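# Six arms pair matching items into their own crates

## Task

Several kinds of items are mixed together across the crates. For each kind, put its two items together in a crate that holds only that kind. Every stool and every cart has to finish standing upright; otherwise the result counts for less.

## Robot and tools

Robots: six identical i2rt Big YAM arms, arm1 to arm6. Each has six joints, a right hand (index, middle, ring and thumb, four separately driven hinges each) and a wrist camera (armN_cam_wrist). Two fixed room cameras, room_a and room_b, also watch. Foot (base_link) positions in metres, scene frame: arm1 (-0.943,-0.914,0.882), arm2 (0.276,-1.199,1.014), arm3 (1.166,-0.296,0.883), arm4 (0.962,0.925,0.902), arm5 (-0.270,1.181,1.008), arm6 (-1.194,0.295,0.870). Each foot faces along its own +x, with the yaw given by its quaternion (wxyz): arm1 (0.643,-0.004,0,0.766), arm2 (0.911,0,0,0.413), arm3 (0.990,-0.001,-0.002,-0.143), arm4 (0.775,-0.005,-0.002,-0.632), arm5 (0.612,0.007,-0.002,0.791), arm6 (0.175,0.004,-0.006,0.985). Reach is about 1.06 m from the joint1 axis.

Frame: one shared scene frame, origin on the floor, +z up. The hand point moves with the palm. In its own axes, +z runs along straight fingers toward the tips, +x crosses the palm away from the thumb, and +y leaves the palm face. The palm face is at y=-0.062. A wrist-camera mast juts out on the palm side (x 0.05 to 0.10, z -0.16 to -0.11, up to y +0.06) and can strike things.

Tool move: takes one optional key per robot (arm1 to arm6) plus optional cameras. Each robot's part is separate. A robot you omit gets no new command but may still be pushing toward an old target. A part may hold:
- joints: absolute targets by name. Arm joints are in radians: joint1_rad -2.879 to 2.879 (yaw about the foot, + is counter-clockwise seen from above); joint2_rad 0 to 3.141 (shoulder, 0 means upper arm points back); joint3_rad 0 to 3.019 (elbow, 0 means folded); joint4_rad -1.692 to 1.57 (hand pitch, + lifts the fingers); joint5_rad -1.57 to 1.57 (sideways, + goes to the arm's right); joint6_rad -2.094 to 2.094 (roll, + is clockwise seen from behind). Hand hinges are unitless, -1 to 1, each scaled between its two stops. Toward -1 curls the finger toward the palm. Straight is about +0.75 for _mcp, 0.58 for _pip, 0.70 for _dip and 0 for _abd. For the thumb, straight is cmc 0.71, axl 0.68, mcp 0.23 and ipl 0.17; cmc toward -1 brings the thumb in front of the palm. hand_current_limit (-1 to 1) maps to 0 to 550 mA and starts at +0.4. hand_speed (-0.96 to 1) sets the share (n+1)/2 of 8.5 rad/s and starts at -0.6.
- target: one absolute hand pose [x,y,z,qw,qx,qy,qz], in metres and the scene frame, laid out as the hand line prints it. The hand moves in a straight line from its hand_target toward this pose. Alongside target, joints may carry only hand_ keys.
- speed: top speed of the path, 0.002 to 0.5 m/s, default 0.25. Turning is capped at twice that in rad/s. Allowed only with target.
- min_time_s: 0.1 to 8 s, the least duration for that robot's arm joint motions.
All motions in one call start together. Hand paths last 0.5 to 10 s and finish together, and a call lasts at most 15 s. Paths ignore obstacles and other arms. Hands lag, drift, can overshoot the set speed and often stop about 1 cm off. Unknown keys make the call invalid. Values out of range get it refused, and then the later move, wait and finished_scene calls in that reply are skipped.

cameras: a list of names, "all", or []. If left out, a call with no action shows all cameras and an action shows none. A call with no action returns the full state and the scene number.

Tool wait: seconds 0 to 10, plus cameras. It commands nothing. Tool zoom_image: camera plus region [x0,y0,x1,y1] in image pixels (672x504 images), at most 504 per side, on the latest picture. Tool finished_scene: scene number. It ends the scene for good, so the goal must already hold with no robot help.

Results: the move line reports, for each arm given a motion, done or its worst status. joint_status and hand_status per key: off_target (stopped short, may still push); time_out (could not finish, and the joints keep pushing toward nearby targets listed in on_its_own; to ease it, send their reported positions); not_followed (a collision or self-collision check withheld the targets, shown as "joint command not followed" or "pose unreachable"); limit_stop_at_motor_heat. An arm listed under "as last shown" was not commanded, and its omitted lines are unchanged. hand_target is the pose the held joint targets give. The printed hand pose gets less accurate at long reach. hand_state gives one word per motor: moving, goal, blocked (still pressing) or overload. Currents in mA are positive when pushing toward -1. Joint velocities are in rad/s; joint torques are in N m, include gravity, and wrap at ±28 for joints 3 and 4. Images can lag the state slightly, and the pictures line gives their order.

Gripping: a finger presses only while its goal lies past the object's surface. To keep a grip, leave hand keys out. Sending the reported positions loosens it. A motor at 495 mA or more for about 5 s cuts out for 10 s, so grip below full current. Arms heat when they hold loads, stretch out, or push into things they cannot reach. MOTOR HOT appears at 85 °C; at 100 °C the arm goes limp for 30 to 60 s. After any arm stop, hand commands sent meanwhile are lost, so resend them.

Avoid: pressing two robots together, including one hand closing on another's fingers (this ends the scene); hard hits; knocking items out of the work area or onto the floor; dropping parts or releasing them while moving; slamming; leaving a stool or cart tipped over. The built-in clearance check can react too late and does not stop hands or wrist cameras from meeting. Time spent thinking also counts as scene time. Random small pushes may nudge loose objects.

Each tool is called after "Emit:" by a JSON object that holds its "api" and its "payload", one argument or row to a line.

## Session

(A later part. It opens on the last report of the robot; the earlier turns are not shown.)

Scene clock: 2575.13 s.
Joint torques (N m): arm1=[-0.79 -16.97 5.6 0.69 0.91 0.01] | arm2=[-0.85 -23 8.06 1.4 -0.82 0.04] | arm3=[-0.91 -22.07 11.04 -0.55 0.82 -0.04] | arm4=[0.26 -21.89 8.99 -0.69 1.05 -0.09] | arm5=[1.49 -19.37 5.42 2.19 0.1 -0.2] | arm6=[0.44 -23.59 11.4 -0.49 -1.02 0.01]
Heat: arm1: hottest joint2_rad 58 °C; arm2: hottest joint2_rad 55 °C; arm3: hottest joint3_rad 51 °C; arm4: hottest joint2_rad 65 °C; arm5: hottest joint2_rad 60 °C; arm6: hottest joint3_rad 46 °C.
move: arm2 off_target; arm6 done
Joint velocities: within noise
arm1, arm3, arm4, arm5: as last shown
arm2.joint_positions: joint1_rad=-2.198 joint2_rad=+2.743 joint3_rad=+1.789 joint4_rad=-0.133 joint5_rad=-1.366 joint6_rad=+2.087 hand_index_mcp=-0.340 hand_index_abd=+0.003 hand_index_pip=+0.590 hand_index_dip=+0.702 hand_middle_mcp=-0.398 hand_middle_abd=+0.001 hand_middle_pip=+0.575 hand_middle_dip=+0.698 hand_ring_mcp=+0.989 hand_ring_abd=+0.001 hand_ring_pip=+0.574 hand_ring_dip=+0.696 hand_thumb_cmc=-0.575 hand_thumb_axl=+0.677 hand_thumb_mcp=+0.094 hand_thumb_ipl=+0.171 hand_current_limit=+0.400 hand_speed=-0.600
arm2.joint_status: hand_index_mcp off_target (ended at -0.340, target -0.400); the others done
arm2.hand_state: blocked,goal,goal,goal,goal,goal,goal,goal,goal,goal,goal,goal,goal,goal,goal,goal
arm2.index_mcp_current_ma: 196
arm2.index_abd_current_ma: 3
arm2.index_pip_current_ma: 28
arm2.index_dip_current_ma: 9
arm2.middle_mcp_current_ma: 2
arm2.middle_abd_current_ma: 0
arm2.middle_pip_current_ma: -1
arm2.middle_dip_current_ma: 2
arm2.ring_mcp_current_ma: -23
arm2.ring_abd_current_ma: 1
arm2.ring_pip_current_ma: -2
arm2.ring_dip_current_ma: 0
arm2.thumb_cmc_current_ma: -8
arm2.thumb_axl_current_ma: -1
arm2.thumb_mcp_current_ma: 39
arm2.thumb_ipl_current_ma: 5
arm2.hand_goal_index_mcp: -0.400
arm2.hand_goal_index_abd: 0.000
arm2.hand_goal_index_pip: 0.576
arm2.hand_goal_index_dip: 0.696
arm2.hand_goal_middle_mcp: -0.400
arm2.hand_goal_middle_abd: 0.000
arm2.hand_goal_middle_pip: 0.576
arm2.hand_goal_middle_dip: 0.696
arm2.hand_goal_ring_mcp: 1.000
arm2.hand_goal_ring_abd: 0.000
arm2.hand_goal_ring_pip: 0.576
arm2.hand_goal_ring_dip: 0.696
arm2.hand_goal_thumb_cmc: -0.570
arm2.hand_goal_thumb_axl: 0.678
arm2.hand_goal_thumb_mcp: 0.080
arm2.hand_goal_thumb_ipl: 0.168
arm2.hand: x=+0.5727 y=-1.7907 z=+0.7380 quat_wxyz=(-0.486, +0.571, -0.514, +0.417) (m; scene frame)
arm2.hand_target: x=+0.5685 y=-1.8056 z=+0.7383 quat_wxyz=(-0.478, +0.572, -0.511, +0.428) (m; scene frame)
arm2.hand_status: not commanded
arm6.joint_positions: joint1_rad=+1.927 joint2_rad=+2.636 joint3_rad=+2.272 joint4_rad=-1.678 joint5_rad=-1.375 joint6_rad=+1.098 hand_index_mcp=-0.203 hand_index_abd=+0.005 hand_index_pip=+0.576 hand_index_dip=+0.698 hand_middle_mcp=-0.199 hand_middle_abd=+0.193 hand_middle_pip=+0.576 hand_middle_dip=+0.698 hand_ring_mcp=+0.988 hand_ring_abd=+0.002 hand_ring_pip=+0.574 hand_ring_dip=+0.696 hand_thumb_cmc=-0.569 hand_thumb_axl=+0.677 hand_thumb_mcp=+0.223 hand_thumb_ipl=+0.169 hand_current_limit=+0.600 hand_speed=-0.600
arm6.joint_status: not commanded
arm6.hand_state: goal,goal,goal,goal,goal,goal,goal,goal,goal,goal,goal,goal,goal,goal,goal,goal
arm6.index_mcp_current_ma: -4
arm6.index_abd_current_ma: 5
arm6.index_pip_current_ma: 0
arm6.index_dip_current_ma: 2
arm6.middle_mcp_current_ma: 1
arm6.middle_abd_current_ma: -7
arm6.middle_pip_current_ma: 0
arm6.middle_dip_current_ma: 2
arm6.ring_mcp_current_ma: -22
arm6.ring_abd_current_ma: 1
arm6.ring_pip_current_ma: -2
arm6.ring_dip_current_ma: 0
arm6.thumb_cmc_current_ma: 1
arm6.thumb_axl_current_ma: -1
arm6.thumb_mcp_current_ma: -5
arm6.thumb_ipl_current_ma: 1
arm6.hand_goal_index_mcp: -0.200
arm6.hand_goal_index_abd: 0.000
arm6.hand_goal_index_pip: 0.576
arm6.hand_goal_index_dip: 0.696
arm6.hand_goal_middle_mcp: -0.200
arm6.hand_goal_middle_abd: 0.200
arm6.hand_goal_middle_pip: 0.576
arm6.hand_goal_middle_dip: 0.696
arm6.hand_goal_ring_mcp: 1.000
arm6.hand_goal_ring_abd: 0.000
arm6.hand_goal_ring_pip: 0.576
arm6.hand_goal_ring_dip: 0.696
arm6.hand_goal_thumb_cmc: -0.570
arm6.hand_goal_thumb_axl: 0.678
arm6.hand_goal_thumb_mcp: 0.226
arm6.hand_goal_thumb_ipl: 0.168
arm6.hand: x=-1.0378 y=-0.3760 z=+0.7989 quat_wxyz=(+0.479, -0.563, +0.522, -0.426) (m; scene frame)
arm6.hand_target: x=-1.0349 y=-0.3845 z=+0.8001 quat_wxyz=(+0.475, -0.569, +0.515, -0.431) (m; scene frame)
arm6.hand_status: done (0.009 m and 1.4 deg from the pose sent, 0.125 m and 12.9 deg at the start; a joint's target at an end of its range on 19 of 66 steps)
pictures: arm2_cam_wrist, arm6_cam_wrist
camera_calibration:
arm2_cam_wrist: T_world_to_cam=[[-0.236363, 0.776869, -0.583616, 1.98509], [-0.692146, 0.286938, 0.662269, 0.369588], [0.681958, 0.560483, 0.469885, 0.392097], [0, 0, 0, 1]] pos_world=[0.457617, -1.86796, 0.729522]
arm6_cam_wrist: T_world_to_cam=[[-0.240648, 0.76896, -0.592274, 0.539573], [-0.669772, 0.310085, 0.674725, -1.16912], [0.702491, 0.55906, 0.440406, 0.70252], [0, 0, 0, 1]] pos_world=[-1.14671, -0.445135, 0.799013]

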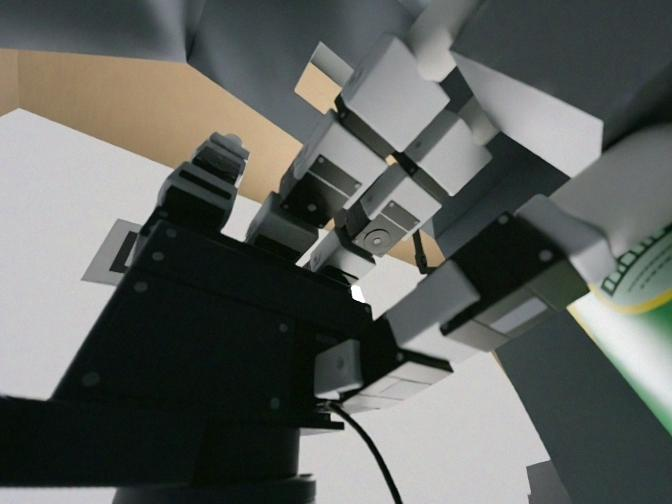

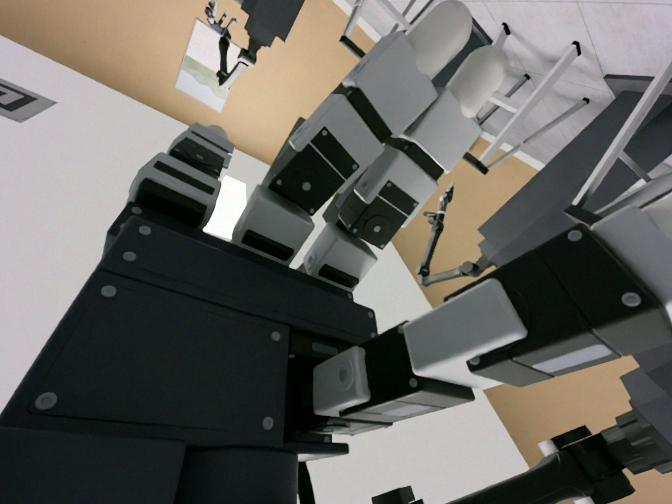

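Emit:
{"api": "move", "payload": {
  "arm2": {"joints": {"hand_index_mcp": -0.6, "hand_middle_mcp": -0.6, "hand_thumb_mcp": -0.1, "hand_current_limit": 0.6}},
  "arm6": {"target": [-1.033, -0.399, 0.74, 0.4778, -0.5695, 0.5124, -0.4300], "speed": 0.08},
  "arm5": {"joints": {"joint1_rad": -2.281, "joint2_rad": 2.3, "joint3_rad": 1.6, "joint4_rad": -1.1, "joint5_rad": -1.38, "joint6_rad": 1.28, "hand_index_mcp": -0.2, "hand_middle_mcp": -0.2, "hand_thumb_cmc": -0.57, "hand_current_limit": 0.5}, "min_time_s": 3},
  "cameras": ["arm2_cam_wrist", "arm6_cam_wrist"]
}}

Scene clock: 2608.10 s.
Joint torques (N m): arm1=[-0.79 -16.97 5.57 0.72 0.91 0.01] | arm2=[-0.67 -23.18 7.97 1.35 -0.81 0.03] | arm3=[-0.85 -21.83 10.93 -0.5 0.82 -0.03] | arm4=[0.26 -21.54 9.13 -0.8 1.07 -0.12] | arm5=[0.97 -18.02 8.49 -0.2 -1.1 0.01] | arm6=[0.56 -24.47 11.45 -0.47 -1.06 0.09]
Heat: arm1: hottest joint2_rad 58 °C; arm2: hottest joint3_rad 55 °C; arm3: hottest joint3_rad 52 °C; arm4: hottest joint2_rad 65 °C; arm5: hottest joint2_rad 58 °C; arm6: hottest joint3_rad 44 °C.
move: arm2 off_target; arm5 done; arm6 done
Joint velocities: within noise
arm1, arm3, arm4: as last shown
arm2.joint_positions: joint1_rad=-2.198 joint2_rad=+2.743 joint3_rad=+1.789 joint4_rad=-0.133 joint5_rad=-1.366 joint6_rad=+2.087 hand_index_mcp=-0.359 hand_index_abd=-0.010 hand_index_pip=+0.603 hand_index_dip=+0.707 hand_middle_mcp=-0.474 hand_middle_abd=-0.005 hand_middle_pip=+0.609 hand_middle_dip=+0.715 hand_ring_mcp=+0.989 hand_ring_abd=+0.001 hand_ring_pip=+0.574 hand_ring_dip=+0.696 hand_thumb_cmc=-0.563 hand_thumb_axl=+0.677 hand_thumb_mcp=+0.085 hand_thumb_ipl=+0.195 hand_current_limit=+0.600 hand_speed=-0.600
arm2.joint_status: hand_index_mcp off_target (ended at -0.359, target -0.600); hand_middle_mcp off_target (ended at -0.474, target -0.600); hand_thumb_mcp off_target (ended at +0.085, target -0.100); the others done
arm2.hand_state: blocked,goal,blocked,goal,blocked,goal,blocked,goal,goal,goal,goal,goal,goal,goal,blocked,blocked
arm2.index_mcp_current_ma: 440
arm2.index_abd_current_ma: -16
arm2.index_pip_current_ma: 66
arm2.index_dip_current_ma: 21
arm2.middle_mcp_current_ma: 440
arm2.middle_abd_current_ma: -6
arm2.middle_pip_current_ma: 84
arm2.middle_dip_current_ma: 40
arm2.ring_mcp_current_ma: -23
arm2.ring_abd_current_ma: 1
arm2.ring_pip_current_ma: -2
arm2.ring_dip_current_ma: 0
arm2.thumb_cmc_current_ma: 11
arm2.thumb_axl_current_ma: -1
arm2.thumb_mcp_current_ma: 440
arm2.thumb_ipl_current_ma: 93
arm2.hand_goal_index_mcp: -0.600
arm2.hand_goal_index_abd: 0.000
arm2.hand_goal_index_pip: 0.576
arm2.hand_goal_index_dip: 0.696
arm2.hand_goal_middle_mcp: -0.600
arm2.hand_goal_middle_abd: 0.000
arm2.hand_goal_middle_pip: 0.576
arm2.hand_goal_middle_dip: 0.696
arm2.hand_goal_ring_mcp: 1.000
arm2.hand_goal_ring_abd: 0.000
arm2.hand_goal_ring_pip: 0.576
arm2.hand_goal_ring_dip: 0.696
arm2.hand_goal_thumb_cmc: -0.570
arm2.hand_goal_thumb_axl: 0.678
arm2.hand_goal_thumb_mcp: -0.100
arm2.hand_goal_thumb_ipl: 0.168
arm2.hand: x=+0.5727 y=-1.7907 z=+0.7380 quat_wxyz=(-0.486, +0.571, -0.514, +0.417) (m; scene frame)
arm2.hand_target: x=+0.5686 y=-1.8056 z=+0.7383 quat_wxyz=(-0.478, +0.572, -0.511, +0.428) (m; scene frame)
arm2.hand_status: not commanded
arm5.joint_positions: joint1_rad=-2.283 joint2_rad=+2.280 joint3_rad=+1.560 joint4_rad=-1.092 joint5_rad=-1.377 joint6_rad=+1.271 hand_index_mcp=-0.201 hand_index_abd=+0.000 hand_index_pip=+0.577 hand_index_dip=+0.698 hand_middle_mcp=-0.201 hand_middle_abd=+0.000 hand_middle_pip=+0.577 hand_middle_dip=+0.698 hand_ring_mcp=+0.991 hand_ring_abd=+0.001 hand_ring_pip=+0.575 hand_ring_dip=+0.696 hand_thumb_cmc=-0.568 hand_thumb_axl=+0.680 hand_thumb_mcp=+0.223 hand_thumb_ipl=+0.169 hand_current_limit=+0.500 hand_speed=-0.800
arm5.joint_status: all done
arm5.hand_state: goal,goal,goal,goal,goal,goal,goal,goal,goal,goal,goal,goal,goal,goal,goal,goal
arm5.index_mcp_current_ma: -3
arm5.index_abd_current_ma: 1
arm5.index_pip_current_ma: 2
arm5.index_dip_current_ma: 7
arm5.middle_mcp_current_ma: -3
arm5.middle_abd_current_ma: 1
arm5.middle_pip_current_ma: 2
arm5.middle_dip_current_ma: 8
arm5.ring_mcp_current_ma: -35
arm5.ring_abd_current_ma: 4
arm5.ring_pip_current_ma: -2
arm5.ring_dip_current_ma: 0
arm5.thumb_cmc_current_ma: 8
arm5.thumb_axl_current_ma: 8
arm5.thumb_mcp_current_ma: -12
arm5.thumb_ipl_current_ma: 4
arm5.hand_goal_index_mcp: -0.200
arm5.hand_goal_index_abd: 0.000
arm5.hand_goal_index_pip: 0.576
arm5.hand_goal_index_dip: 0.696
arm5.hand_goal_middle_mcp: -0.200
arm5.hand_goal_middle_abd: 0.000
arm5.hand_goal_middle_pip: 0.576
arm5.hand_goal_middle_dip: 0.696
arm5.hand_goal_ring_mcp: 1.000
arm5.hand_goal_ring_abd: 0.000
arm5.hand_goal_ring_pip: 0.576
arm5.hand_goal_ring_dip: 0.696
arm5.hand_goal_thumb_cmc: -0.570
arm5.hand_goal_thumb_axl: 0.678
arm5.hand_goal_thumb_mcp: 0.226
arm5.hand_goal_thumb_ipl: 0.168
arm5.hand: x=+0.3025 y=+1.0696 z=+0.9346 quat_wxyz=(-0.624, +0.755, -0.141, +0.143) (m; scene frame)
arm5.hand_target: x=+0.3132 y=+1.0659 z=+0.9342 quat_wxyz=(-0.625, +0.754, -0.140, +0.144) (m; scene frame)
arm5.hand_status: not commanded
arm6.joint_positions: joint1_rad=+1.927 joint2_rad=+2.798 joint3_rad=+2.441 joint4_rad=-1.678 joint5_rad=-1.376 joint6_rad=+1.098 hand_index_mcp=-0.203 hand_index_abd=+0.005 hand_index_pip=+0.576 hand_index_dip=+0.698 hand_middle_mcp=-0.199 hand_middle_abd=+0.193 hand_middle_pip=+0.576 hand_middle_dip=+0.698 hand_ring_mcp=+0.988 hand_ring_abd=+0.002 hand_ring_pip=+0.574 hand_ring_dip=+0.696 hand_thumb_cmc=-0.569 hand_thumb_axl=+0.677 hand_thumb_mcp=+0.223 hand_thumb_ipl=+0.169 hand_current_limit=+0.600 hand_speed=-0.600
arm6.joint_status: not commanded
arm6.hand_state: goal,goal,goal,goal,goal,goal,goal,goal,goal,goal,goal,goal,goal,goal,goal,goal
arm6.index_mcp_current_ma: -4
arm6.index_abd_current_ma: 5
arm6.index_pip_current_ma: 0
arm6.index_dip_current_ma: 2
arm6.middle_mcp_current_ma: 1
arm6.middle_abd_current_ma: -7
arm6.middle_pip_current_ma: 0
arm6.middle_dip_current_ma: 2
arm6.ring_mcp_current_ma: -22
arm6.ring_abd_current_ma: 1
arm6.ring_pip_current_ma: -2
arm6.ring_dip_current_ma: 0
arm6.thumb_cmc_current_ma: 1
arm6.thumb_axl_current_ma: -1
arm6.thumb_mcp_current_ma: -5
arm6.thumb_ipl_current_ma: 1
arm6.hand_goal_index_mcp: -0.200
arm6.hand_goal_index_abd: 0.000
arm6.hand_goal_index_pip: 0.576
arm6.hand_goal_index_dip: 0.696
arm6.hand_goal_middle_mcp: -0.200
arm6.hand_goal_middle_abd: 0.200
arm6.hand_goal_middle_pip: 0.576
arm6.hand_goal_middle_dip: 0.696
arm6.hand_goal_ring_mcp: 1.000
arm6.hand_goal_ring_abd: 0.000
arm6.hand_goal_ring_pip: 0.576
arm6.hand_goal_ring_dip: 0.696
arm6.hand_goal_thumb_cmc: -0.570
arm6.hand_goal_thumb_axl: 0.678
arm6.hand_goal_thumb_mcp: 0.226
arm6.hand_goal_thumb_ipl: 0.168
arm6.hand: x=-1.0379 y=-0.3926 z=+0.7401 quat_wxyz=(+0.477, -0.565, +0.520, -0.428) (m; scene frame)
arm6.hand_target: x=-1.0329 y=-0.3984 z=+0.7400 quat_wxyz=(+0.475, -0.569, +0.514, -0.431) (m; scene frame)
arm6.hand_status: done (0.008 m and 1.1 deg from the pose sent, 0.063 m and 1.4 deg at the start; a joint's target at an end of its range on 46 of 77 steps)
pictures: arm2_cam_wrist, arm6_cam_wrist
camera_calibration:
arm2_cam_wrist: T_world_to_cam=[[-0.236363, 0.776869, -0.583616, 1.98509], [-0.692146, 0.286938, 0.662269, 0.369588], [0.681958, 0.560483, 0.469885, 0.392097], [0, 0, 0, 1]] pos_world=[0.457617, -1.86796, 0.729522]
arm6_cam_wrist: T_world_to_cam=[[-0.240033, 0.764899, -0.597757, 0.520492], [-0.670193, 0.3149, 0.672071, -1.12102], [0.7023, 0.561932, 0.437044, 0.7412], [0, 0, 0, 1]] pos_world=[-1.14691, -0.461617, 0.740597]

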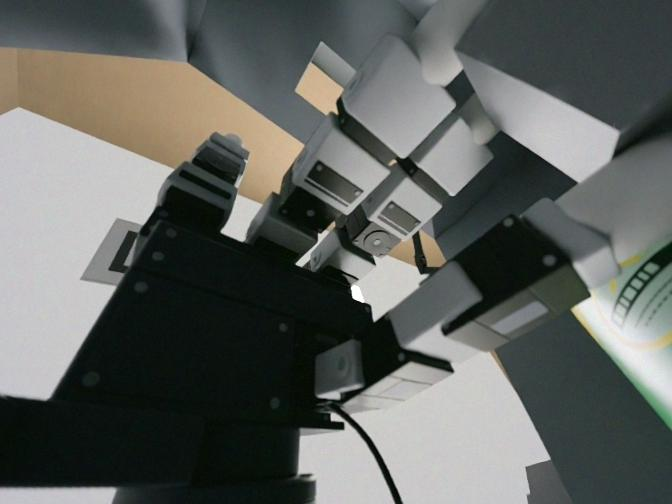

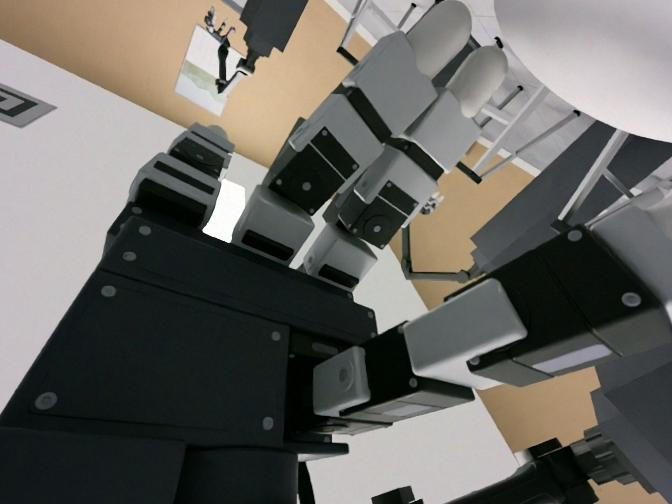

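Emit:
{"api": "move", "payload": {
  "arm2": {"target": [0.569, -1.795, 0.95, 0.4777, -0.5693, 0.5126, -0.4301], "speed": 0.1},
  "arm6": {"target": [-1.030, -0.398, 0.70, 0.4778, -0.5695, 0.5124, -0.4300], "speed": 0.06},
  "arm5": {"target": [0.434, 1.020, 0.79, 0.6288, -0.7494, 0.1593, -0.1336], "speed": 0.12},
  "cameras": ["arm2_cam_wrist", "arm6_cam_wrist", "arm5_cam_wrist"]
}}

Scene clock: 2629.77 s.
Joint torques (N m): arm1=[-0.79 -17.08 5.57 0.69 0.91 0.01] | arm2=[-0.44 -26.11 7.28 0.75 -0.95 0.08] | arm3=[-1.44 -22.3 11.08 -0.47 0.84 -0.06] | arm4=[-0.21 -21.83 8.99 -0.75 1.07 -0.14] | arm5=[1.79 -22.36 9.95 -0.06 -1.12 -0.11] | arm6=[0.73 -22.83 11.1 0.58 -1.01 0.12]
Heat: arm1: hottest joint2_rad 58 °C; arm2: hottest joint2_rad 55 °C; arm3: hottest joint3_rad 52 °C; arm4: hottest joint2_rad 65 °C; arm5: hottest joint2_rad 56 °C; arm6: hottest joint3_rad 45 °C.
move: arm2 off_target; arm5 off_target; arm6 off_target
Joint velocities: within noise
arm1, arm3: as last shown
arm2.joint_positions: joint1_rad=-2.198 joint2_rad=+2.345 joint3_rad=+1.588 joint4_rad=-0.335 joint5_rad=-1.362 joint6_rad=+2.084 hand_index_mcp=-0.443 hand_index_abd=+0.020 hand_index_pip=+0.605 hand_index_dip=+0.710 hand_middle_mcp=-0.528 hand_middle_abd=-0.058 hand_middle_pip=+0.609 hand_middle_dip=+0.715 hand_ring_mcp=+0.989 hand_ring_abd=+0.001 hand_ring_pip=+0.574 hand_ring_dip=+0.696 hand_thumb_cmc=-0.531 hand_thumb_axl=+0.679 hand_thumb_mcp=+0.077 hand_thumb_ipl=+0.199 hand_current_limit=+0.600 hand_speed=-0.600
arm2.joint_status: not commanded
arm2.hand_state: blocked,goal,blocked,goal,blocked,blocked,blocked,goal,goal,goal,goal,goal,blocked,goal,blocked,blocked
arm2.index_mcp_current_ma: 440
arm2.index_abd_current_ma: 37
arm2.index_pip_current_ma: 71
arm2.index_dip_current_ma: 29
arm2.middle_mcp_current_ma: 249
arm2.middle_abd_current_ma: -148
arm2.middle_pip_current_ma: 84
arm2.middle_dip_current_ma: 40
arm2.ring_mcp_current_ma: -23
arm2.ring_abd_current_ma: 1
arm2.ring_pip_current_ma: -2
arm2.ring_dip_current_ma: 0
arm2.thumb_cmc_current_ma: 108
arm2.thumb_axl_current_ma: 2
arm2.thumb_mcp_current_ma: 440
arm2.thumb_ipl_current_ma: 113
arm2.hand_goal_index_mcp: -0.600
arm2.hand_goal_index_abd: 0.000
arm2.hand_goal_index_pip: 0.576
arm2.hand_goal_index_dip: 0.696
arm2.hand_goal_middle_mcp: -0.600
arm2.hand_goal_middle_abd: 0.000
arm2.hand_goal_middle_pip: 0.576
arm2.hand_goal_middle_dip: 0.696
arm2.hand_goal_ring_mcp: 1.000
arm2.hand_goal_ring_abd: 0.000
arm2.hand_goal_ring_pip: 0.576
arm2.hand_goal_ring_dip: 0.696
arm2.hand_goal_thumb_cmc: -0.570
arm2.hand_goal_thumb_axl: 0.678
arm2.hand_goal_thumb_mcp: -0.100
arm2.hand_goal_thumb_ipl: 0.168
arm2.on_its_own: hand_index_mcp moved -0.084 toward your old target -0.600; hand_middle_mcp moved -0.054 toward your old target -0.600
arm2.hand: x=+0.5704 y=-1.7854 z=+0.9252 quat_wxyz=(-0.485, +0.571, -0.516, +0.416) (m; scene frame)
arm2.hand_target: x=+0.5687 y=-1.7948 z=+0.9495 quat_wxyz=(-0.479, +0.573, -0.510, +0.426) (m; scene frame)
arm2.hand_status: off_target (0.027 m and 1.9 deg from the pose sent, 0.212 m and 1.8 deg at the start; a joint's target at an end of its range on 92 of 94 steps)
arm4.joint_positions: joint1_rad=+2.098 joint2_rad=+2.301 joint3_rad=+1.940 joint4_rad=-1.619 joint5_rad=+1.392 joint6_rad=-1.169 hand_index_mcp=-0.210 hand_index_abd=+0.001 hand_index_pip=+0.578 hand_index_dip=+0.699 hand_middle_mcp=-0.208 hand_middle_abd=-0.003 hand_middle_pip=+0.578 hand_middle_dip=+0.699 hand_ring_mcp=+0.991 hand_ring_abd=-0.001 hand_ring_pip=+0.576 hand_ring_dip=+0.696 hand_thumb_cmc=-0.568 hand_thumb_axl=+0.676 hand_thumb_mcp=+0.223 hand_thumb_ipl=+0.170 hand_current_limit=+0.400 hand_speed=-0.850
arm4.joint_status: not commanded
arm4.hand_state: goal,goal,goal,goal,goal,goal,goal,goal,goal,goal,goal,goal,goal,goal,goal,goal
arm4.index_mcp_current_ma: -10
arm4.index_abd_current_ma: 0
arm4.index_pip_current_ma: 1
arm4.index_dip_current_ma: 2
arm4.middle_mcp_current_ma: -8
arm4.middle_abd_current_ma: -1
arm4.middle_pip_current_ma: 1
arm4.middle_dip_current_ma: 2
arm4.ring_mcp_current_ma: -9
arm4.ring_abd_current_ma: 0
arm4.ring_pip_current_ma: 0
arm4.ring_dip_current_ma: 0
arm4.thumb_cmc_current_ma: 1
arm4.thumb_axl_current_ma: -1
arm4.thumb_mcp_current_ma: -2
arm4.thumb_ipl_current_ma: 1
arm4.hand_goal_index_mcp: -0.200
arm4.hand_goal_index_abd: 0.000
arm4.hand_goal_index_pip: 0.576
arm4.hand_goal_index_dip: 0.696
arm4.hand_goal_middle_mcp: -0.200
arm4.hand_goal_middle_abd: 0.000
arm4.hand_goal_middle_pip: 0.576
arm4.hand_goal_middle_dip: 0.696
arm4.hand_goal_ring_mcp: 1.000
arm4.hand_goal_ring_abd: 0.000
arm4.hand_goal_ring_pip: 0.576
arm4.hand_goal_ring_dip: 0.696
arm4.hand_goal_thumb_cmc: -0.570
arm4.hand_goal_thumb_axl: 0.678
arm4.hand_goal_thumb_mcp: 0.226
arm4.hand_goal_thumb_ipl: 0.168
arm4.hand: x=+1.5619 y=+1.2494 z=+0.9479 quat_wxyz=(+0.202, -0.254, +0.717, -0.617) (m; scene frame)
arm4.hand_target: x=+1.5706 y=+1.2478 z=+0.9601 quat_wxyz=(+0.204, -0.247, +0.720, -0.616) (m; scene frame)
arm4.hand_status: not commanded
arm5.joint_positions: joint1_rad=-2.277 joint2_rad=+2.849 joint3_rad=+2.317 joint4_rad=-1.145 joint5_rad=-1.384 joint6_rad=+1.473 hand_index_mcp=-0.201 hand_index_abd=+0.000 hand_index_pip=+0.577 hand_index_dip=+0.698 hand_middle_mcp=-0.201 hand_middle_abd=+0.000 hand_middle_pip=+0.577 hand_middle_dip=+0.698 hand_ring_mcp=+0.991 hand_ring_abd=+0.001 hand_ring_pip=+0.575 hand_ring_dip=+0.696 hand_thumb_cmc=-0.569 hand_thumb_axl=+0.680 hand_thumb_mcp=+0.223 hand_thumb_ipl=+0.169 hand_current_limit=+0.500 hand_speed=-0.800
arm5.joint_status: not commanded
arm5.hand_state: goal,goal,goal,goal,goal,goal,goal,goal,goal,goal,goal,goal,goal,goal,goal,goal
arm5.index_mcp_current_ma: -3
arm5.index_abd_current_ma: 1
arm5.index_pip_current_ma: 2
arm5.index_dip_current_ma: 7
arm5.middle_mcp_current_ma: -3
arm5.middle_abd_current_ma: 1
arm5.middle_pip_current_ma: 2
arm5.middle_dip_current_ma: 8
arm5.ring_mcp_current_ma: -35
arm5.ring_abd_current_ma: 4
arm5.ring_pip_current_ma: -2
arm5.ring_dip_current_ma: 0
arm5.thumb_cmc_current_ma: 3
arm5.thumb_axl_current_ma: 8
arm5.thumb_mcp_current_ma: -12
arm5.thumb_ipl_current_ma: 4
arm5.hand_goal_index_mcp: -0.200
arm5.hand_goal_index_abd: 0.000
arm5.hand_goal_index_pip: 0.576
arm5.hand_goal_index_dip: 0.696
arm5.hand_goal_middle_mcp: -0.200
arm5.hand_goal_middle_abd: 0.000
arm5.hand_goal_middle_pip: 0.576
arm5.hand_goal_middle_dip: 0.696
arm5.hand_goal_ring_mcp: 1.000
arm5.hand_goal_ring_abd: 0.000
arm5.hand_goal_ring_pip: 0.576
arm5.hand_goal_ring_dip: 0.696
arm5.hand_goal_thumb_cmc: -0.570
arm5.hand_goal_thumb_axl: 0.678
arm5.hand_goal_thumb_mcp: 0.226
arm5.hand_goal_thumb_ipl: 0.168
arm5.hand: x=+0.4233 y=+1.0168 z=+0.7917 quat_wxyz=(-0.628, +0.748, -0.173, +0.129) (m; scene frame)
arm5.hand_target: x=+0.4334 y=+1.0202 z=+0.7903 quat_wxyz=(-0.628, +0.749, -0.160, +0.135) (m; scene frame)
arm5.hand_status: off_target (0.011 m and 1.6 deg from the pose sent, 0.202 m and 2.5 deg at the start)
arm6.joint_positions: joint1_rad=+1.930 joint2_rad=+2.851 joint3_rad=+2.488 joint4_rad=-1.667 joint5_rad=-1.379 joint6_rad=+1.100 hand_index_mcp=-0.203 hand_index_abd=+0.005 hand_index_pip=+0.576 hand_index_dip=+0.698 hand_middle_mcp=-0.199 hand_middle_abd=+0.193 hand_middle_pip=+0.576 hand_middle_dip=+0.698 hand_ring_mcp=+0.988 hand_ring_abd=+0.002 hand_ring_pip=+0.574 hand_ring_dip=+0.696 hand_thumb_cmc=-0.567 hand_thumb_axl=+0.677 hand_thumb_mcp=+0.226 hand_thumb_ipl=+0.169 hand_current_limit=+0.600 hand_speed=-0.600
arm6.joint_status: not commanded
arm6.hand_state: goal,goal,goal,goal,goal,goal,goal,goal,goal,goal,goal,goal,goal,goal,goal,goal
arm6.index_mcp_current_ma: -4
arm6.index_abd_current_ma: 5
arm6.index_pip_current_ma: 0
arm6.index_dip_current_ma: 2
arm6.middle_mcp_current_ma: 1
arm6.middle_abd_current_ma: -7
arm6.middle_pip_current_ma: 0
arm6.middle_dip_current_ma: 2
arm6.ring_mcp_current_ma: -22
arm6.ring_abd_current_ma: 1
arm6.ring_pip_current_ma: -2
arm6.ring_dip_current_ma: 0
arm6.thumb_cmc_current_ma: 3
arm6.thumb_axl_current_ma: -1
arm6.thumb_mcp_current_ma: 0
arm6.thumb_ipl_current_ma: 1
arm6.hand_goal_index_mcp: -0.200
arm6.hand_goal_index_abd: 0.000
arm6.hand_goal_index_pip: 0.576
arm6.hand_goal_index_dip: 0.696
arm6.hand_goal_middle_mcp: -0.200
arm6.hand_goal_middle_abd: 0.200
arm6.hand_goal_middle_pip: 0.576
arm6.hand_goal_middle_dip: 0.696
arm6.hand_goal_ring_mcp: 1.000
arm6.hand_goal_ring_abd: 0.000
arm6.hand_goal_ring_pip: 0.576
arm6.hand_goal_ring_dip: 0.696
arm6.hand_goal_thumb_cmc: -0.570
arm6.hand_goal_thumb_axl: 0.678
arm6.hand_goal_thumb_mcp: 0.226
arm6.hand_goal_thumb_ipl: 0.168
arm6.hand: x=-1.0361 y=-0.3949 z=+0.7182 quat_wxyz=(+0.477, -0.565, +0.519, -0.429) (m; scene frame)
arm6.hand_target: x=-1.0300 y=-0.3967 z=+0.7006 quat_wxyz=(+0.476, -0.569, +0.513, -0.431) (m; scene frame)
arm6.hand_status: off_target (0.019 m and 0.9 deg from the pose sent, 0.041 m and 1.1 deg at the start)
pictures: arm2_cam_wrist, arm5_cam_wrist, arm6_cam_wrist
camera_calibration:
arm2_cam_wrist: T_world_to_cam=[[-0.237468, 0.778133, -0.58148, 2.09059], [-0.688085, 0.287788, 0.666121, 0.238131], [0.685673, 0.55829, 0.467081, 0.299257], [0, 0, 0, 1]] pos_world=[0.45511, -1.86236, 0.917233]
arm5_cam_wrist: T_world_to_cam=[[-0.796194, 0.2525, -0.549835, 0.552929], [-0.604468, -0.371525, 0.70469, 0.0297164], [-0.0263436, 0.893428, 0.448434, -1.12586], [0, 0, 0, 1]] pos_world=[0.428543, 0.877297, 0.787951]
arm6_cam_wrist: T_world_to_cam=[[-0.238546, 0.763238, -0.600469, 0.512434], [-0.672266, 0.316431, 0.669275, -1.10391], [0.700824, 0.563328, 0.437616, 0.749316], [0, 0, 0, 1]] pos_world=[-1.14502, -0.463908, 0.718607]

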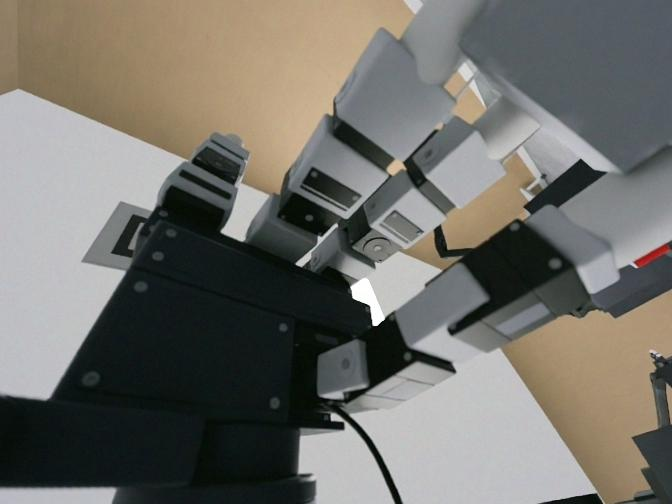

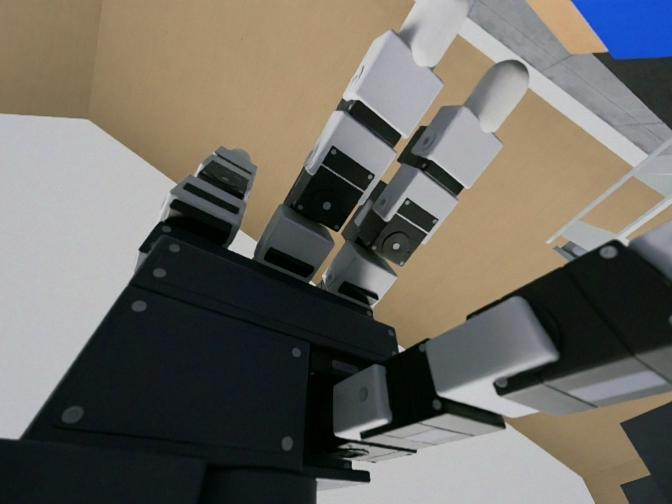

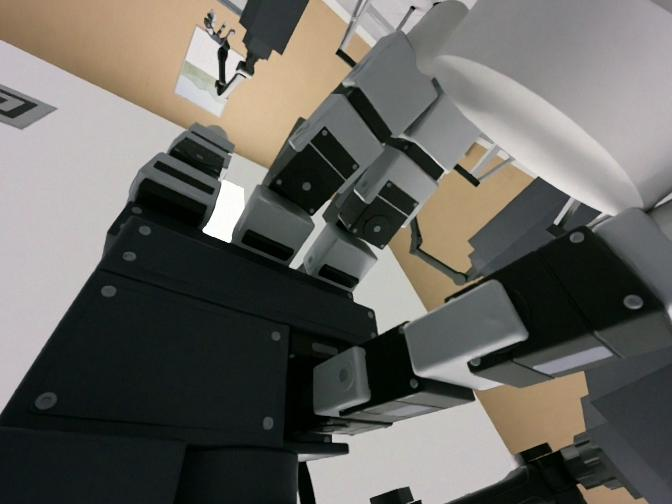

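Emit:
{"api": "move", "payload": {
  "arm2": {"joints": {"joint1_rad": -0.239}, "min_time_s": 7},
  "arm6": {"target": [-1.030, -0.398, 0.678, 0.4778, -0.5695, 0.5124, -0.4300], "speed": 0.05},
  "arm5": {"target": [0.440, 1.021, 0.764, 0.6288, -0.7494, 0.1593, -0.1336], "speed": 0.06},
  "cameras": ["arm6_cam_wrist", "arm5_cam_wrist", "room_b"]
}}

Scene clock: 2680.87 s.
Joint torques (N m): arm1=[-0.67 -16.97 5.59 0.68 0.91 0] | arm2=[-1.32 -26.17 7.23 0.75 -0.99 0.08] | arm3=[-1.26 -22.12 11 -0.51 0.83 -0.06] | arm4=[0.44 -21.95 9.09 -0.76 1.07 -0.13] | arm5=[1.73 -22.95 10 -0.03 -1.12 -0.01] | arm6=[0.73 -20.89 10.29 0.65 -0.86 -0.06]
Heat: arm1: hottest joint2_rad 58 °C; arm2: hottest joint2_rad 57 °C; arm3: hottest joint3_rad 52 °C; arm4: hottest joint2_rad 65 °C; arm5: hottest joint2_rad 60 °C; arm6: hottest joint3_rad 45 °C.
move: arm2 done; arm5 moving; arm6 moving
Joint velocities: arm1=[within noise] | arm2=[0.132 -0.015 -0.007 -0.002 -0.11 -0.007] | arm3=[within noise] | arm4=[within noise] | arm5=[within noise] | arm6=[within noise]
arm1, arm3, arm4: as last shown
arm2.joint_positions: joint1_rad=-0.232 joint2_rad=+2.345 joint3_rad=+1.588 joint4_rad=-0.335 joint5_rad=-1.360 joint6_rad=+2.084 hand_index_mcp=-0.444 hand_index_abd=+0.020 hand_index_pip=+0.606 hand_index_dip=+0.711 hand_middle_mcp=-0.529 hand_middle_abd=-0.058 hand_middle_pip=+0.609 hand_middle_dip=+0.715 hand_ring_mcp=+0.989 hand_ring_abd=+0.001 hand_ring_pip=+0.574 hand_ring_dip=+0.696 hand_thumb_cmc=-0.530 hand_thumb_axl=+0.679 hand_thumb_mcp=+0.077 hand_thumb_ipl=+0.199 hand_current_limit=+0.600 hand_speed=-0.600
arm2.joint_status: all done
arm2.hand_state: blocked,goal,blocked,goal,blocked,blocked,blocked,goal,goal,goal,goal,goal,blocked,goal,blocked,blocked
arm2.index_mcp_current_ma: 440
arm2.index_abd_current_ma: 37
arm2.index_pip_current_ma: 74
arm2.index_dip_current_ma: 30
arm2.middle_mcp_current_ma: 246
arm2.middle_abd_current_ma: -148
arm2.middle_pip_current_ma: 84
arm2.middle_dip_current_ma: 40
arm2.ring_mcp_current_ma: -23
arm2.ring_abd_current_ma: 1
arm2.ring_pip_current_ma: -2
arm2.ring_dip_current_ma: 0
arm2.thumb_cmc_current_ma: 109
arm2.thumb_axl_current_ma: 2
arm2.thumb_mcp_current_ma: 440
arm2.thumb_ipl_current_ma: 113
arm2.hand_goal_index_mcp: -0.600
arm2.hand_goal_index_abd: 0.000
arm2.hand_goal_index_pip: 0.576
arm2.hand_goal_index_dip: 0.696
arm2.hand_goal_middle_mcp: -0.600
arm2.hand_goal_middle_abd: 0.000
arm2.hand_goal_middle_pip: 0.576
arm2.hand_goal_middle_dip: 0.696
arm2.hand_goal_ring_mcp: 1.000
arm2.hand_goal_ring_abd: 0.000
arm2.hand_goal_ring_pip: 0.576
arm2.hand_goal_ring_dip: 0.696
arm2.hand_goal_thumb_cmc: -0.570
arm2.hand_goal_thumb_axl: 0.678
arm2.hand_goal_thumb_mcp: -0.100
arm2.hand_goal_thumb_ipl: 0.168
arm2.hand: x=+0.7043 y=-0.7020 z=+0.9243 quat_wxyz=(-0.614, +0.747, +0.189, -0.173) (m; scene frame)
arm2.hand_target: x=+0.7135 y=-0.6998 z=+0.9488 quat_wxyz=(-0.620, +0.743, +0.194, -0.162) (m; scene frame)
arm2.hand_status: not commanded
arm5.joint_positions: joint1_rad=-2.272 joint2_rad=+2.932 joint3_rad=+2.404 joint4_rad=-1.132 joint5_rad=-1.384 joint6_rad=+1.486 hand_index_mcp=-0.201 hand_index_abd=+0.000 hand_index_pip=+0.577 hand_index_dip=+0.698 hand_middle_mcp=-0.201 hand_middle_abd=+0.000 hand_middle_pip=+0.577 hand_middle_dip=+0.698 hand_ring_mcp=+0.991 hand_ring_abd=+0.001 hand_ring_pip=+0.575 hand_ring_dip=+0.696 hand_thumb_cmc=-0.569 hand_thumb_axl=+0.680 hand_thumb_mcp=+0.223 hand_thumb_ipl=+0.169 hand_current_limit=+0.500 hand_speed=-0.800
arm5.joint_status: not commanded
arm5.hand_state: goal,goal,goal,goal,goal,goal,goal,goal,goal,goal,goal,goal,goal,goal,goal,goal
arm5.index_mcp_current_ma: -3
arm5.index_abd_current_ma: 1
arm5.index_pip_current_ma: 2
arm5.index_dip_current_ma: 7
arm5.middle_mcp_current_ma: -3
arm5.middle_abd_current_ma: 1
arm5.middle_pip_current_ma: 2
arm5.middle_dip_current_ma: 8
arm5.ring_mcp_current_ma: -35
arm5.ring_abd_current_ma: 4
arm5.ring_pip_current_ma: -2
arm5.ring_dip_current_ma: 0
arm5.thumb_cmc_current_ma: 3
arm5.thumb_axl_current_ma: 8
arm5.thumb_mcp_current_ma: -12
arm5.thumb_ipl_current_ma: 4
arm5.hand_goal_index_mcp: -0.200
arm5.hand_goal_index_abd: 0.000
arm5.hand_goal_index_pip: 0.576
arm5.hand_goal_index_dip: 0.696
arm5.hand_goal_middle_mcp: -0.200
arm5.hand_goal_middle_abd: 0.000
arm5.hand_goal_middle_pip: 0.576
arm5.hand_goal_middle_dip: 0.696
arm5.hand_goal_ring_mcp: 1.000
arm5.hand_goal_ring_abd: 0.000
arm5.hand_goal_ring_pip: 0.576
arm5.hand_goal_ring_dip: 0.696
arm5.hand_goal_thumb_cmc: -0.570
arm5.hand_goal_thumb_axl: 0.678
arm5.hand_goal_thumb_mcp: 0.226
arm5.hand_goal_thumb_ipl: 0.168
arm5.hand: x=+0.4289 y=+1.0185 z=+0.7612 quat_wxyz=(-0.628, +0.748, -0.170, +0.130) (m; scene frame)
arm5.hand_target: x=+0.4395 y=+1.0211 z=+0.7643 quat_wxyz=(-0.628, +0.749, -0.160, +0.135) (m; scene frame)
arm5.hand_status: moving (0.012 m and 1.3 deg from the pose sent, 0.033 m and 1.6 deg at the start)
arm6.joint_positions: joint1_rad=+1.930 joint2_rad=+2.868 joint3_rad=+2.525 joint4_rad=-1.655 joint5_rad=-1.383 joint6_rad=+1.117 hand_index_mcp=-0.203 hand_index_abd=+0.005 hand_index_pip=+0.576 hand_index_dip=+0.698 hand_middle_mcp=-0.199 hand_middle_abd=+0.193 hand_middle_pip=+0.576 hand_middle_dip=+0.698 hand_ring_mcp=+0.988 hand_ring_abd=+0.002 hand_ring_pip=+0.574 hand_ring_dip=+0.696 hand_thumb_cmc=-0.559 hand_thumb_axl=+0.677 hand_thumb_mcp=+0.229 hand_thumb_ipl=+0.168 hand_current_limit=+0.600 hand_speed=-0.600
arm6.joint_status: not commanded
arm6.hand_state: goal,goal,goal,goal,goal,goal,goal,goal,goal,goal,goal,goal,goal,goal,goal,goal
arm6.index_mcp_current_ma: -4
arm6.index_abd_current_ma: 5
arm6.index_pip_current_ma: 0
arm6.index_dip_current_ma: 2
arm6.middle_mcp_current_ma: 1
arm6.middle_abd_current_ma: -7
arm6.middle_pip_current_ma: 0
arm6.middle_dip_current_ma: 2
arm6.ring_mcp_current_ma: -22
arm6.ring_abd_current_ma: 1
arm6.ring_pip_current_ma: -2
arm6.ring_dip_current_ma: 0
arm6.thumb_cmc_current_ma: 17
arm6.thumb_axl_current_ma: -1
arm6.thumb_mcp_current_ma: 4
arm6.thumb_ipl_current_ma: 0
arm6.hand_goal_index_mcp: -0.200
arm6.hand_goal_index_abd: 0.000
arm6.hand_goal_index_pip: 0.576
arm6.hand_goal_index_dip: 0.696
arm6.hand_goal_middle_mcp: -0.200
arm6.hand_goal_middle_abd: 0.200
arm6.hand_goal_middle_pip: 0.576
arm6.hand_goal_middle_dip: 0.696
arm6.hand_goal_ring_mcp: 1.000
arm6.hand_goal_ring_abd: 0.000
arm6.hand_goal_ring_pip: 0.576
arm6.hand_goal_ring_dip: 0.696
arm6.hand_goal_thumb_cmc: -0.570
arm6.hand_goal_thumb_axl: 0.678
arm6.hand_goal_thumb_mcp: 0.226
arm6.hand_goal_thumb_ipl: 0.168
arm6.hand: x=-1.0356 y=-0.4029 z=+0.7173 quat_wxyz=(+0.473, -0.567, +0.516, -0.435) (m; scene frame)
arm6.hand_target: x=-1.0304 y=-0.3951 z=+0.6797 quat_wxyz=(+0.476, -0.569, +0.513, -0.431) (m; scene frame)
arm6.hand_status: moving (0.040 m and 1.0 deg from the pose sent, 0.041 m and 0.9 deg at the start)
pictures: arm5_cam_wrist, arm6_cam_wrist, room_b
camera_calibration:
arm5_cam_wrist: T_world_to_cam=[[-0.794119, 0.24894, -0.55444, 0.54645], [-0.606957, -0.371772, 0.702416, 0.0583759], [-0.0312661, 0.894323, 0.446327, -1.11082], [0, 0, 0, 1]] pos_world=[0.434647, 0.879098, 0.757756]
arm6_cam_wrist: T_world_to_cam=[[-0.23388, 0.754557, -0.613143, 0.528508], [-0.672276, 0.330078, 0.662642, -1.09026], [0.702386, 0.56718, 0.430072, 0.762496], [0, 0, 0, 1]] pos_world=[-1.14491, -0.471392, 0.718572]

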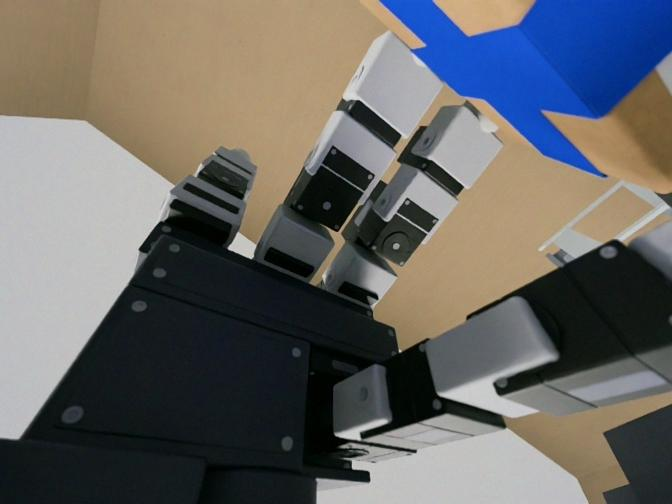

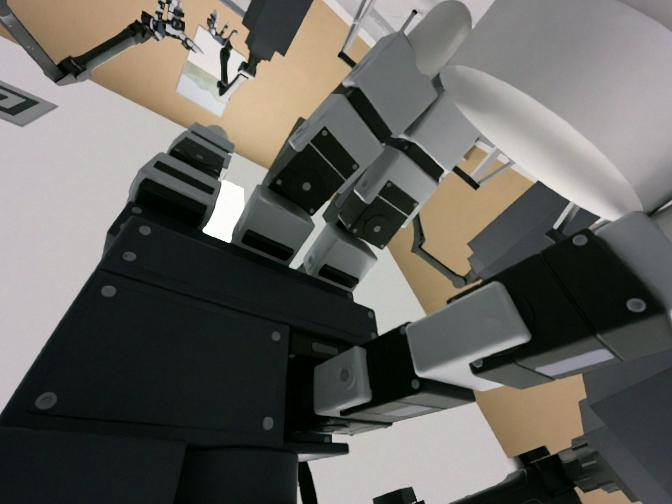

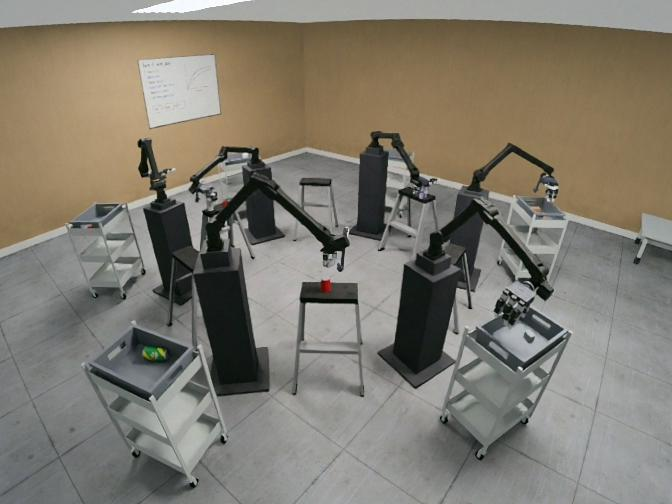

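Emit:
{"api": "zoom_image", "payload": {
  "camera": "arm5_cam_wrist",
  "region": [340, 0, 672, 249]
}}

Emit:
{"api": "move", "payload": {
  "arm2": {"target": [0.7626, -0.6564, 0.86, 0.620, -0.7430, -0.1944, 0.1620], "speed": 0.1},
  "arm6": {"target": [-1.046, -0.392, 0.725, 0.4778, -0.5695, 0.5124, -0.4300], "speed": 0.05},
  "cameras": ["arm2_cam_wrist"]
}}

Scaled by 1.518.

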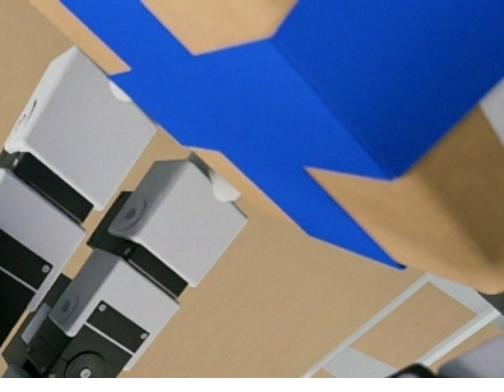

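Scene clock: 2714.13 s.
Joint torques (N m): arm1=[-0.85 -16.97 5.57 0.68 0.91 0.01] | arm2=[0.26 -26.52 10.81 0.76 -1.01 0.09] | arm3=[-1.32 -21.89 11.03 -0.46 0.85 -0.03] | arm4=[0.5 -22.01 9.03 -0.76 1.09 -0.11] | arm5=[1.67 -22.95 10 -0.03 -1.12 -0.01] | arm6=[-0.73 -27.75 6.32 -0.18 -0.72 -0.01]
Heat: arm1: hottest joint2_rad 58 °C; arm2: hottest joint2_rad 59 °C; arm3: hottest joint3_rad 52 °C; arm4: hottest joint2_rad 66 °C; arm5: hottest joint2_rad 57 °C; arm6: hottest joint3_rad 43 °C.
move: arm2 off_target; arm6 done
Joint velocities: within noise
arm1, arm3, arm4, arm5: as last shown
arm2.joint_positions: joint1_rad=-0.231 joint2_rad=+2.616 joint3_rad=+1.874 joint4_rad=-0.374 joint5_rad=-1.356 joint6_rad=+2.084 hand_index_mcp=-0.445 hand_index_abd=+0.020 hand_index_pip=+0.606 hand_index_dip=+0.711 hand_middle_mcp=-0.529 hand_middle_abd=-0.058 hand_middle_pip=+0.609 hand_middle_dip=+0.715 hand_ring_mcp=+0.989 hand_ring_abd=+0.001 hand_ring_pip=+0.574 hand_ring_dip=+0.696 hand_thumb_cmc=-0.530 hand_thumb_axl=+0.679 hand_thumb_mcp=+0.077 hand_thumb_ipl=+0.199 hand_current_limit=+0.600 hand_speed=-0.600
arm2.joint_status: not commanded
arm2.hand_state: blocked,goal,blocked,goal,blocked,blocked,blocked,goal,goal,goal,goal,goal,blocked,goal,blocked,blocked
arm2.index_mcp_current_ma: 440
arm2.index_abd_current_ma: 37
arm2.index_pip_current_ma: 74
arm2.index_dip_current_ma: 30
arm2.middle_mcp_current_ma: 244
arm2.middle_abd_current_ma: -148
arm2.middle_pip_current_ma: 84
arm2.middle_dip_current_ma: 40
arm2.ring_mcp_current_ma: -23
arm2.ring_abd_current_ma: 1
arm2.ring_pip_current_ma: -2
arm2.ring_dip_current_ma: 0
arm2.thumb_cmc_current_ma: 112
arm2.thumb_axl_current_ma: 2
arm2.thumb_mcp_current_ma: 440
arm2.thumb_ipl_current_ma: 113
arm2.hand_goal_index_mcp: -0.600
arm2.hand_goal_index_abd: 0.000
arm2.hand_goal_index_pip: 0.576
arm2.hand_goal_index_dip: 0.696
arm2.hand_goal_middle_mcp: -0.600
arm2.hand_goal_middle_abd: 0.000
arm2.hand_goal_middle_pip: 0.576
arm2.hand_goal_middle_dip: 0.696
arm2.hand_goal_ring_mcp: 1.000
arm2.hand_goal_ring_abd: 0.000
arm2.hand_goal_ring_pip: 0.576
arm2.hand_goal_ring_dip: 0.696
arm2.hand_goal_thumb_cmc: -0.570
arm2.hand_goal_thumb_axl: 0.678
arm2.hand_goal_thumb_mcp: -0.100
arm2.hand_goal_thumb_ipl: 0.168
arm2.hand: x=+0.7432 y=-0.6735 z=+0.8356 quat_wxyz=(-0.609, +0.750, +0.182, -0.180) (m; scene frame)
arm2.hand_target: x=+0.7615 y=-0.6575 z=+0.8609 quat_wxyz=(-0.618, +0.743, +0.198, -0.164) (m; scene frame)
arm2.hand_status: off_target (0.036 m and 2.9 deg from the pose sent, 0.098 m and 1.6 deg at the start; a joint's target at an end of its range on 51 of 51 steps)
arm6.joint_positions: joint1_rad=+1.925 joint2_rad=+2.843 joint3_rad=+2.468 joint4_rad=-1.685 joint5_rad=-1.375 joint6_rad=+1.066 hand_index_mcp=-0.203 hand_index_abd=+0.005 hand_index_pip=+0.576 hand_index_dip=+0.698 hand_middle_mcp=-0.199 hand_middle_abd=+0.193 hand_middle_pip=+0.576 hand_middle_dip=+0.698 hand_ring_mcp=+0.988 hand_ring_abd=+0.002 hand_ring_pip=+0.574 hand_ring_dip=+0.696 hand_thumb_cmc=-0.580 hand_thumb_axl=+0.677 hand_thumb_mcp=+0.226 hand_thumb_ipl=+0.168 hand_current_limit=+0.600 hand_speed=-0.600
arm6.joint_status: not commanded
arm6.hand_state: goal,goal,goal,goal,goal,goal,goal,goal,goal,goal,goal,goal,goal,goal,goal,goal
arm6.index_mcp_current_ma: -4
arm6.index_abd_current_ma: 5
arm6.index_pip_current_ma: 0
arm6.index_dip_current_ma: 2
arm6.middle_mcp_current_ma: 1
arm6.middle_abd_current_ma: -7
arm6.middle_pip_current_ma: 0
arm6.middle_dip_current_ma: 2
arm6.ring_mcp_current_ma: -22
arm6.ring_abd_current_ma: 1
arm6.ring_pip_current_ma: -2
arm6.ring_dip_current_ma: 0
arm6.thumb_cmc_current_ma: -15
arm6.thumb_axl_current_ma: -1
arm6.thumb_mcp_current_ma: 0
arm6.thumb_ipl_current_ma: 0
arm6.hand_goal_index_mcp: -0.200
arm6.hand_goal_index_abd: 0.000
arm6.hand_goal_index_pip: 0.576
arm6.hand_goal_index_dip: 0.696
arm6.hand_goal_middle_mcp: -0.200
arm6.hand_goal_middle_abd: 0.200
arm6.hand_goal_middle_pip: 0.576
arm6.hand_goal_middle_dip: 0.696
arm6.hand_goal_ring_mcp: 1.000
arm6.hand_goal_ring_abd: 0.000
arm6.hand_goal_ring_pip: 0.576
arm6.hand_goal_ring_dip: 0.696
arm6.hand_goal_thumb_cmc: -0.570
arm6.hand_goal_thumb_axl: 0.678
arm6.hand_goal_thumb_mcp: 0.226
arm6.hand_goal_thumb_ipl: 0.168
arm6.hand: x=-1.0396 y=-0.3906 z=+0.7176 quat_wxyz=(+0.477, -0.566, +0.517, -0.429) (m; scene frame)
arm6.hand_target: x=-1.0457 y=-0.3919 z=+0.7249 quat_wxyz=(+0.473, -0.569, +0.517, -0.431) (m; scene frame)
arm6.hand_status: done (0.010 m and 0.7 deg from the pose sent, 0.017 m and 1.0 deg at the start; a joint's target at an end of its range on 33 of 51 steps)
pictures: arm2_cam_wrist
camera_calibration:
arm2_cam_wrist: T_world_to_cam=[[-0.636466, -0.528761, -0.561536, 0.614063], [0.00948391, -0.733344, 0.679792, -1.12094], [-0.771246, 0.427339, 0.471763, 0.592569], [0, 0, 0, 1]] pos_world=[0.858477, -0.750567, 0.827269]

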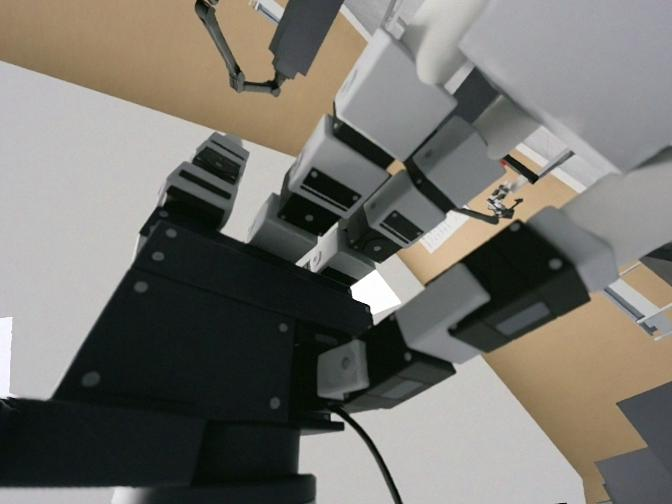

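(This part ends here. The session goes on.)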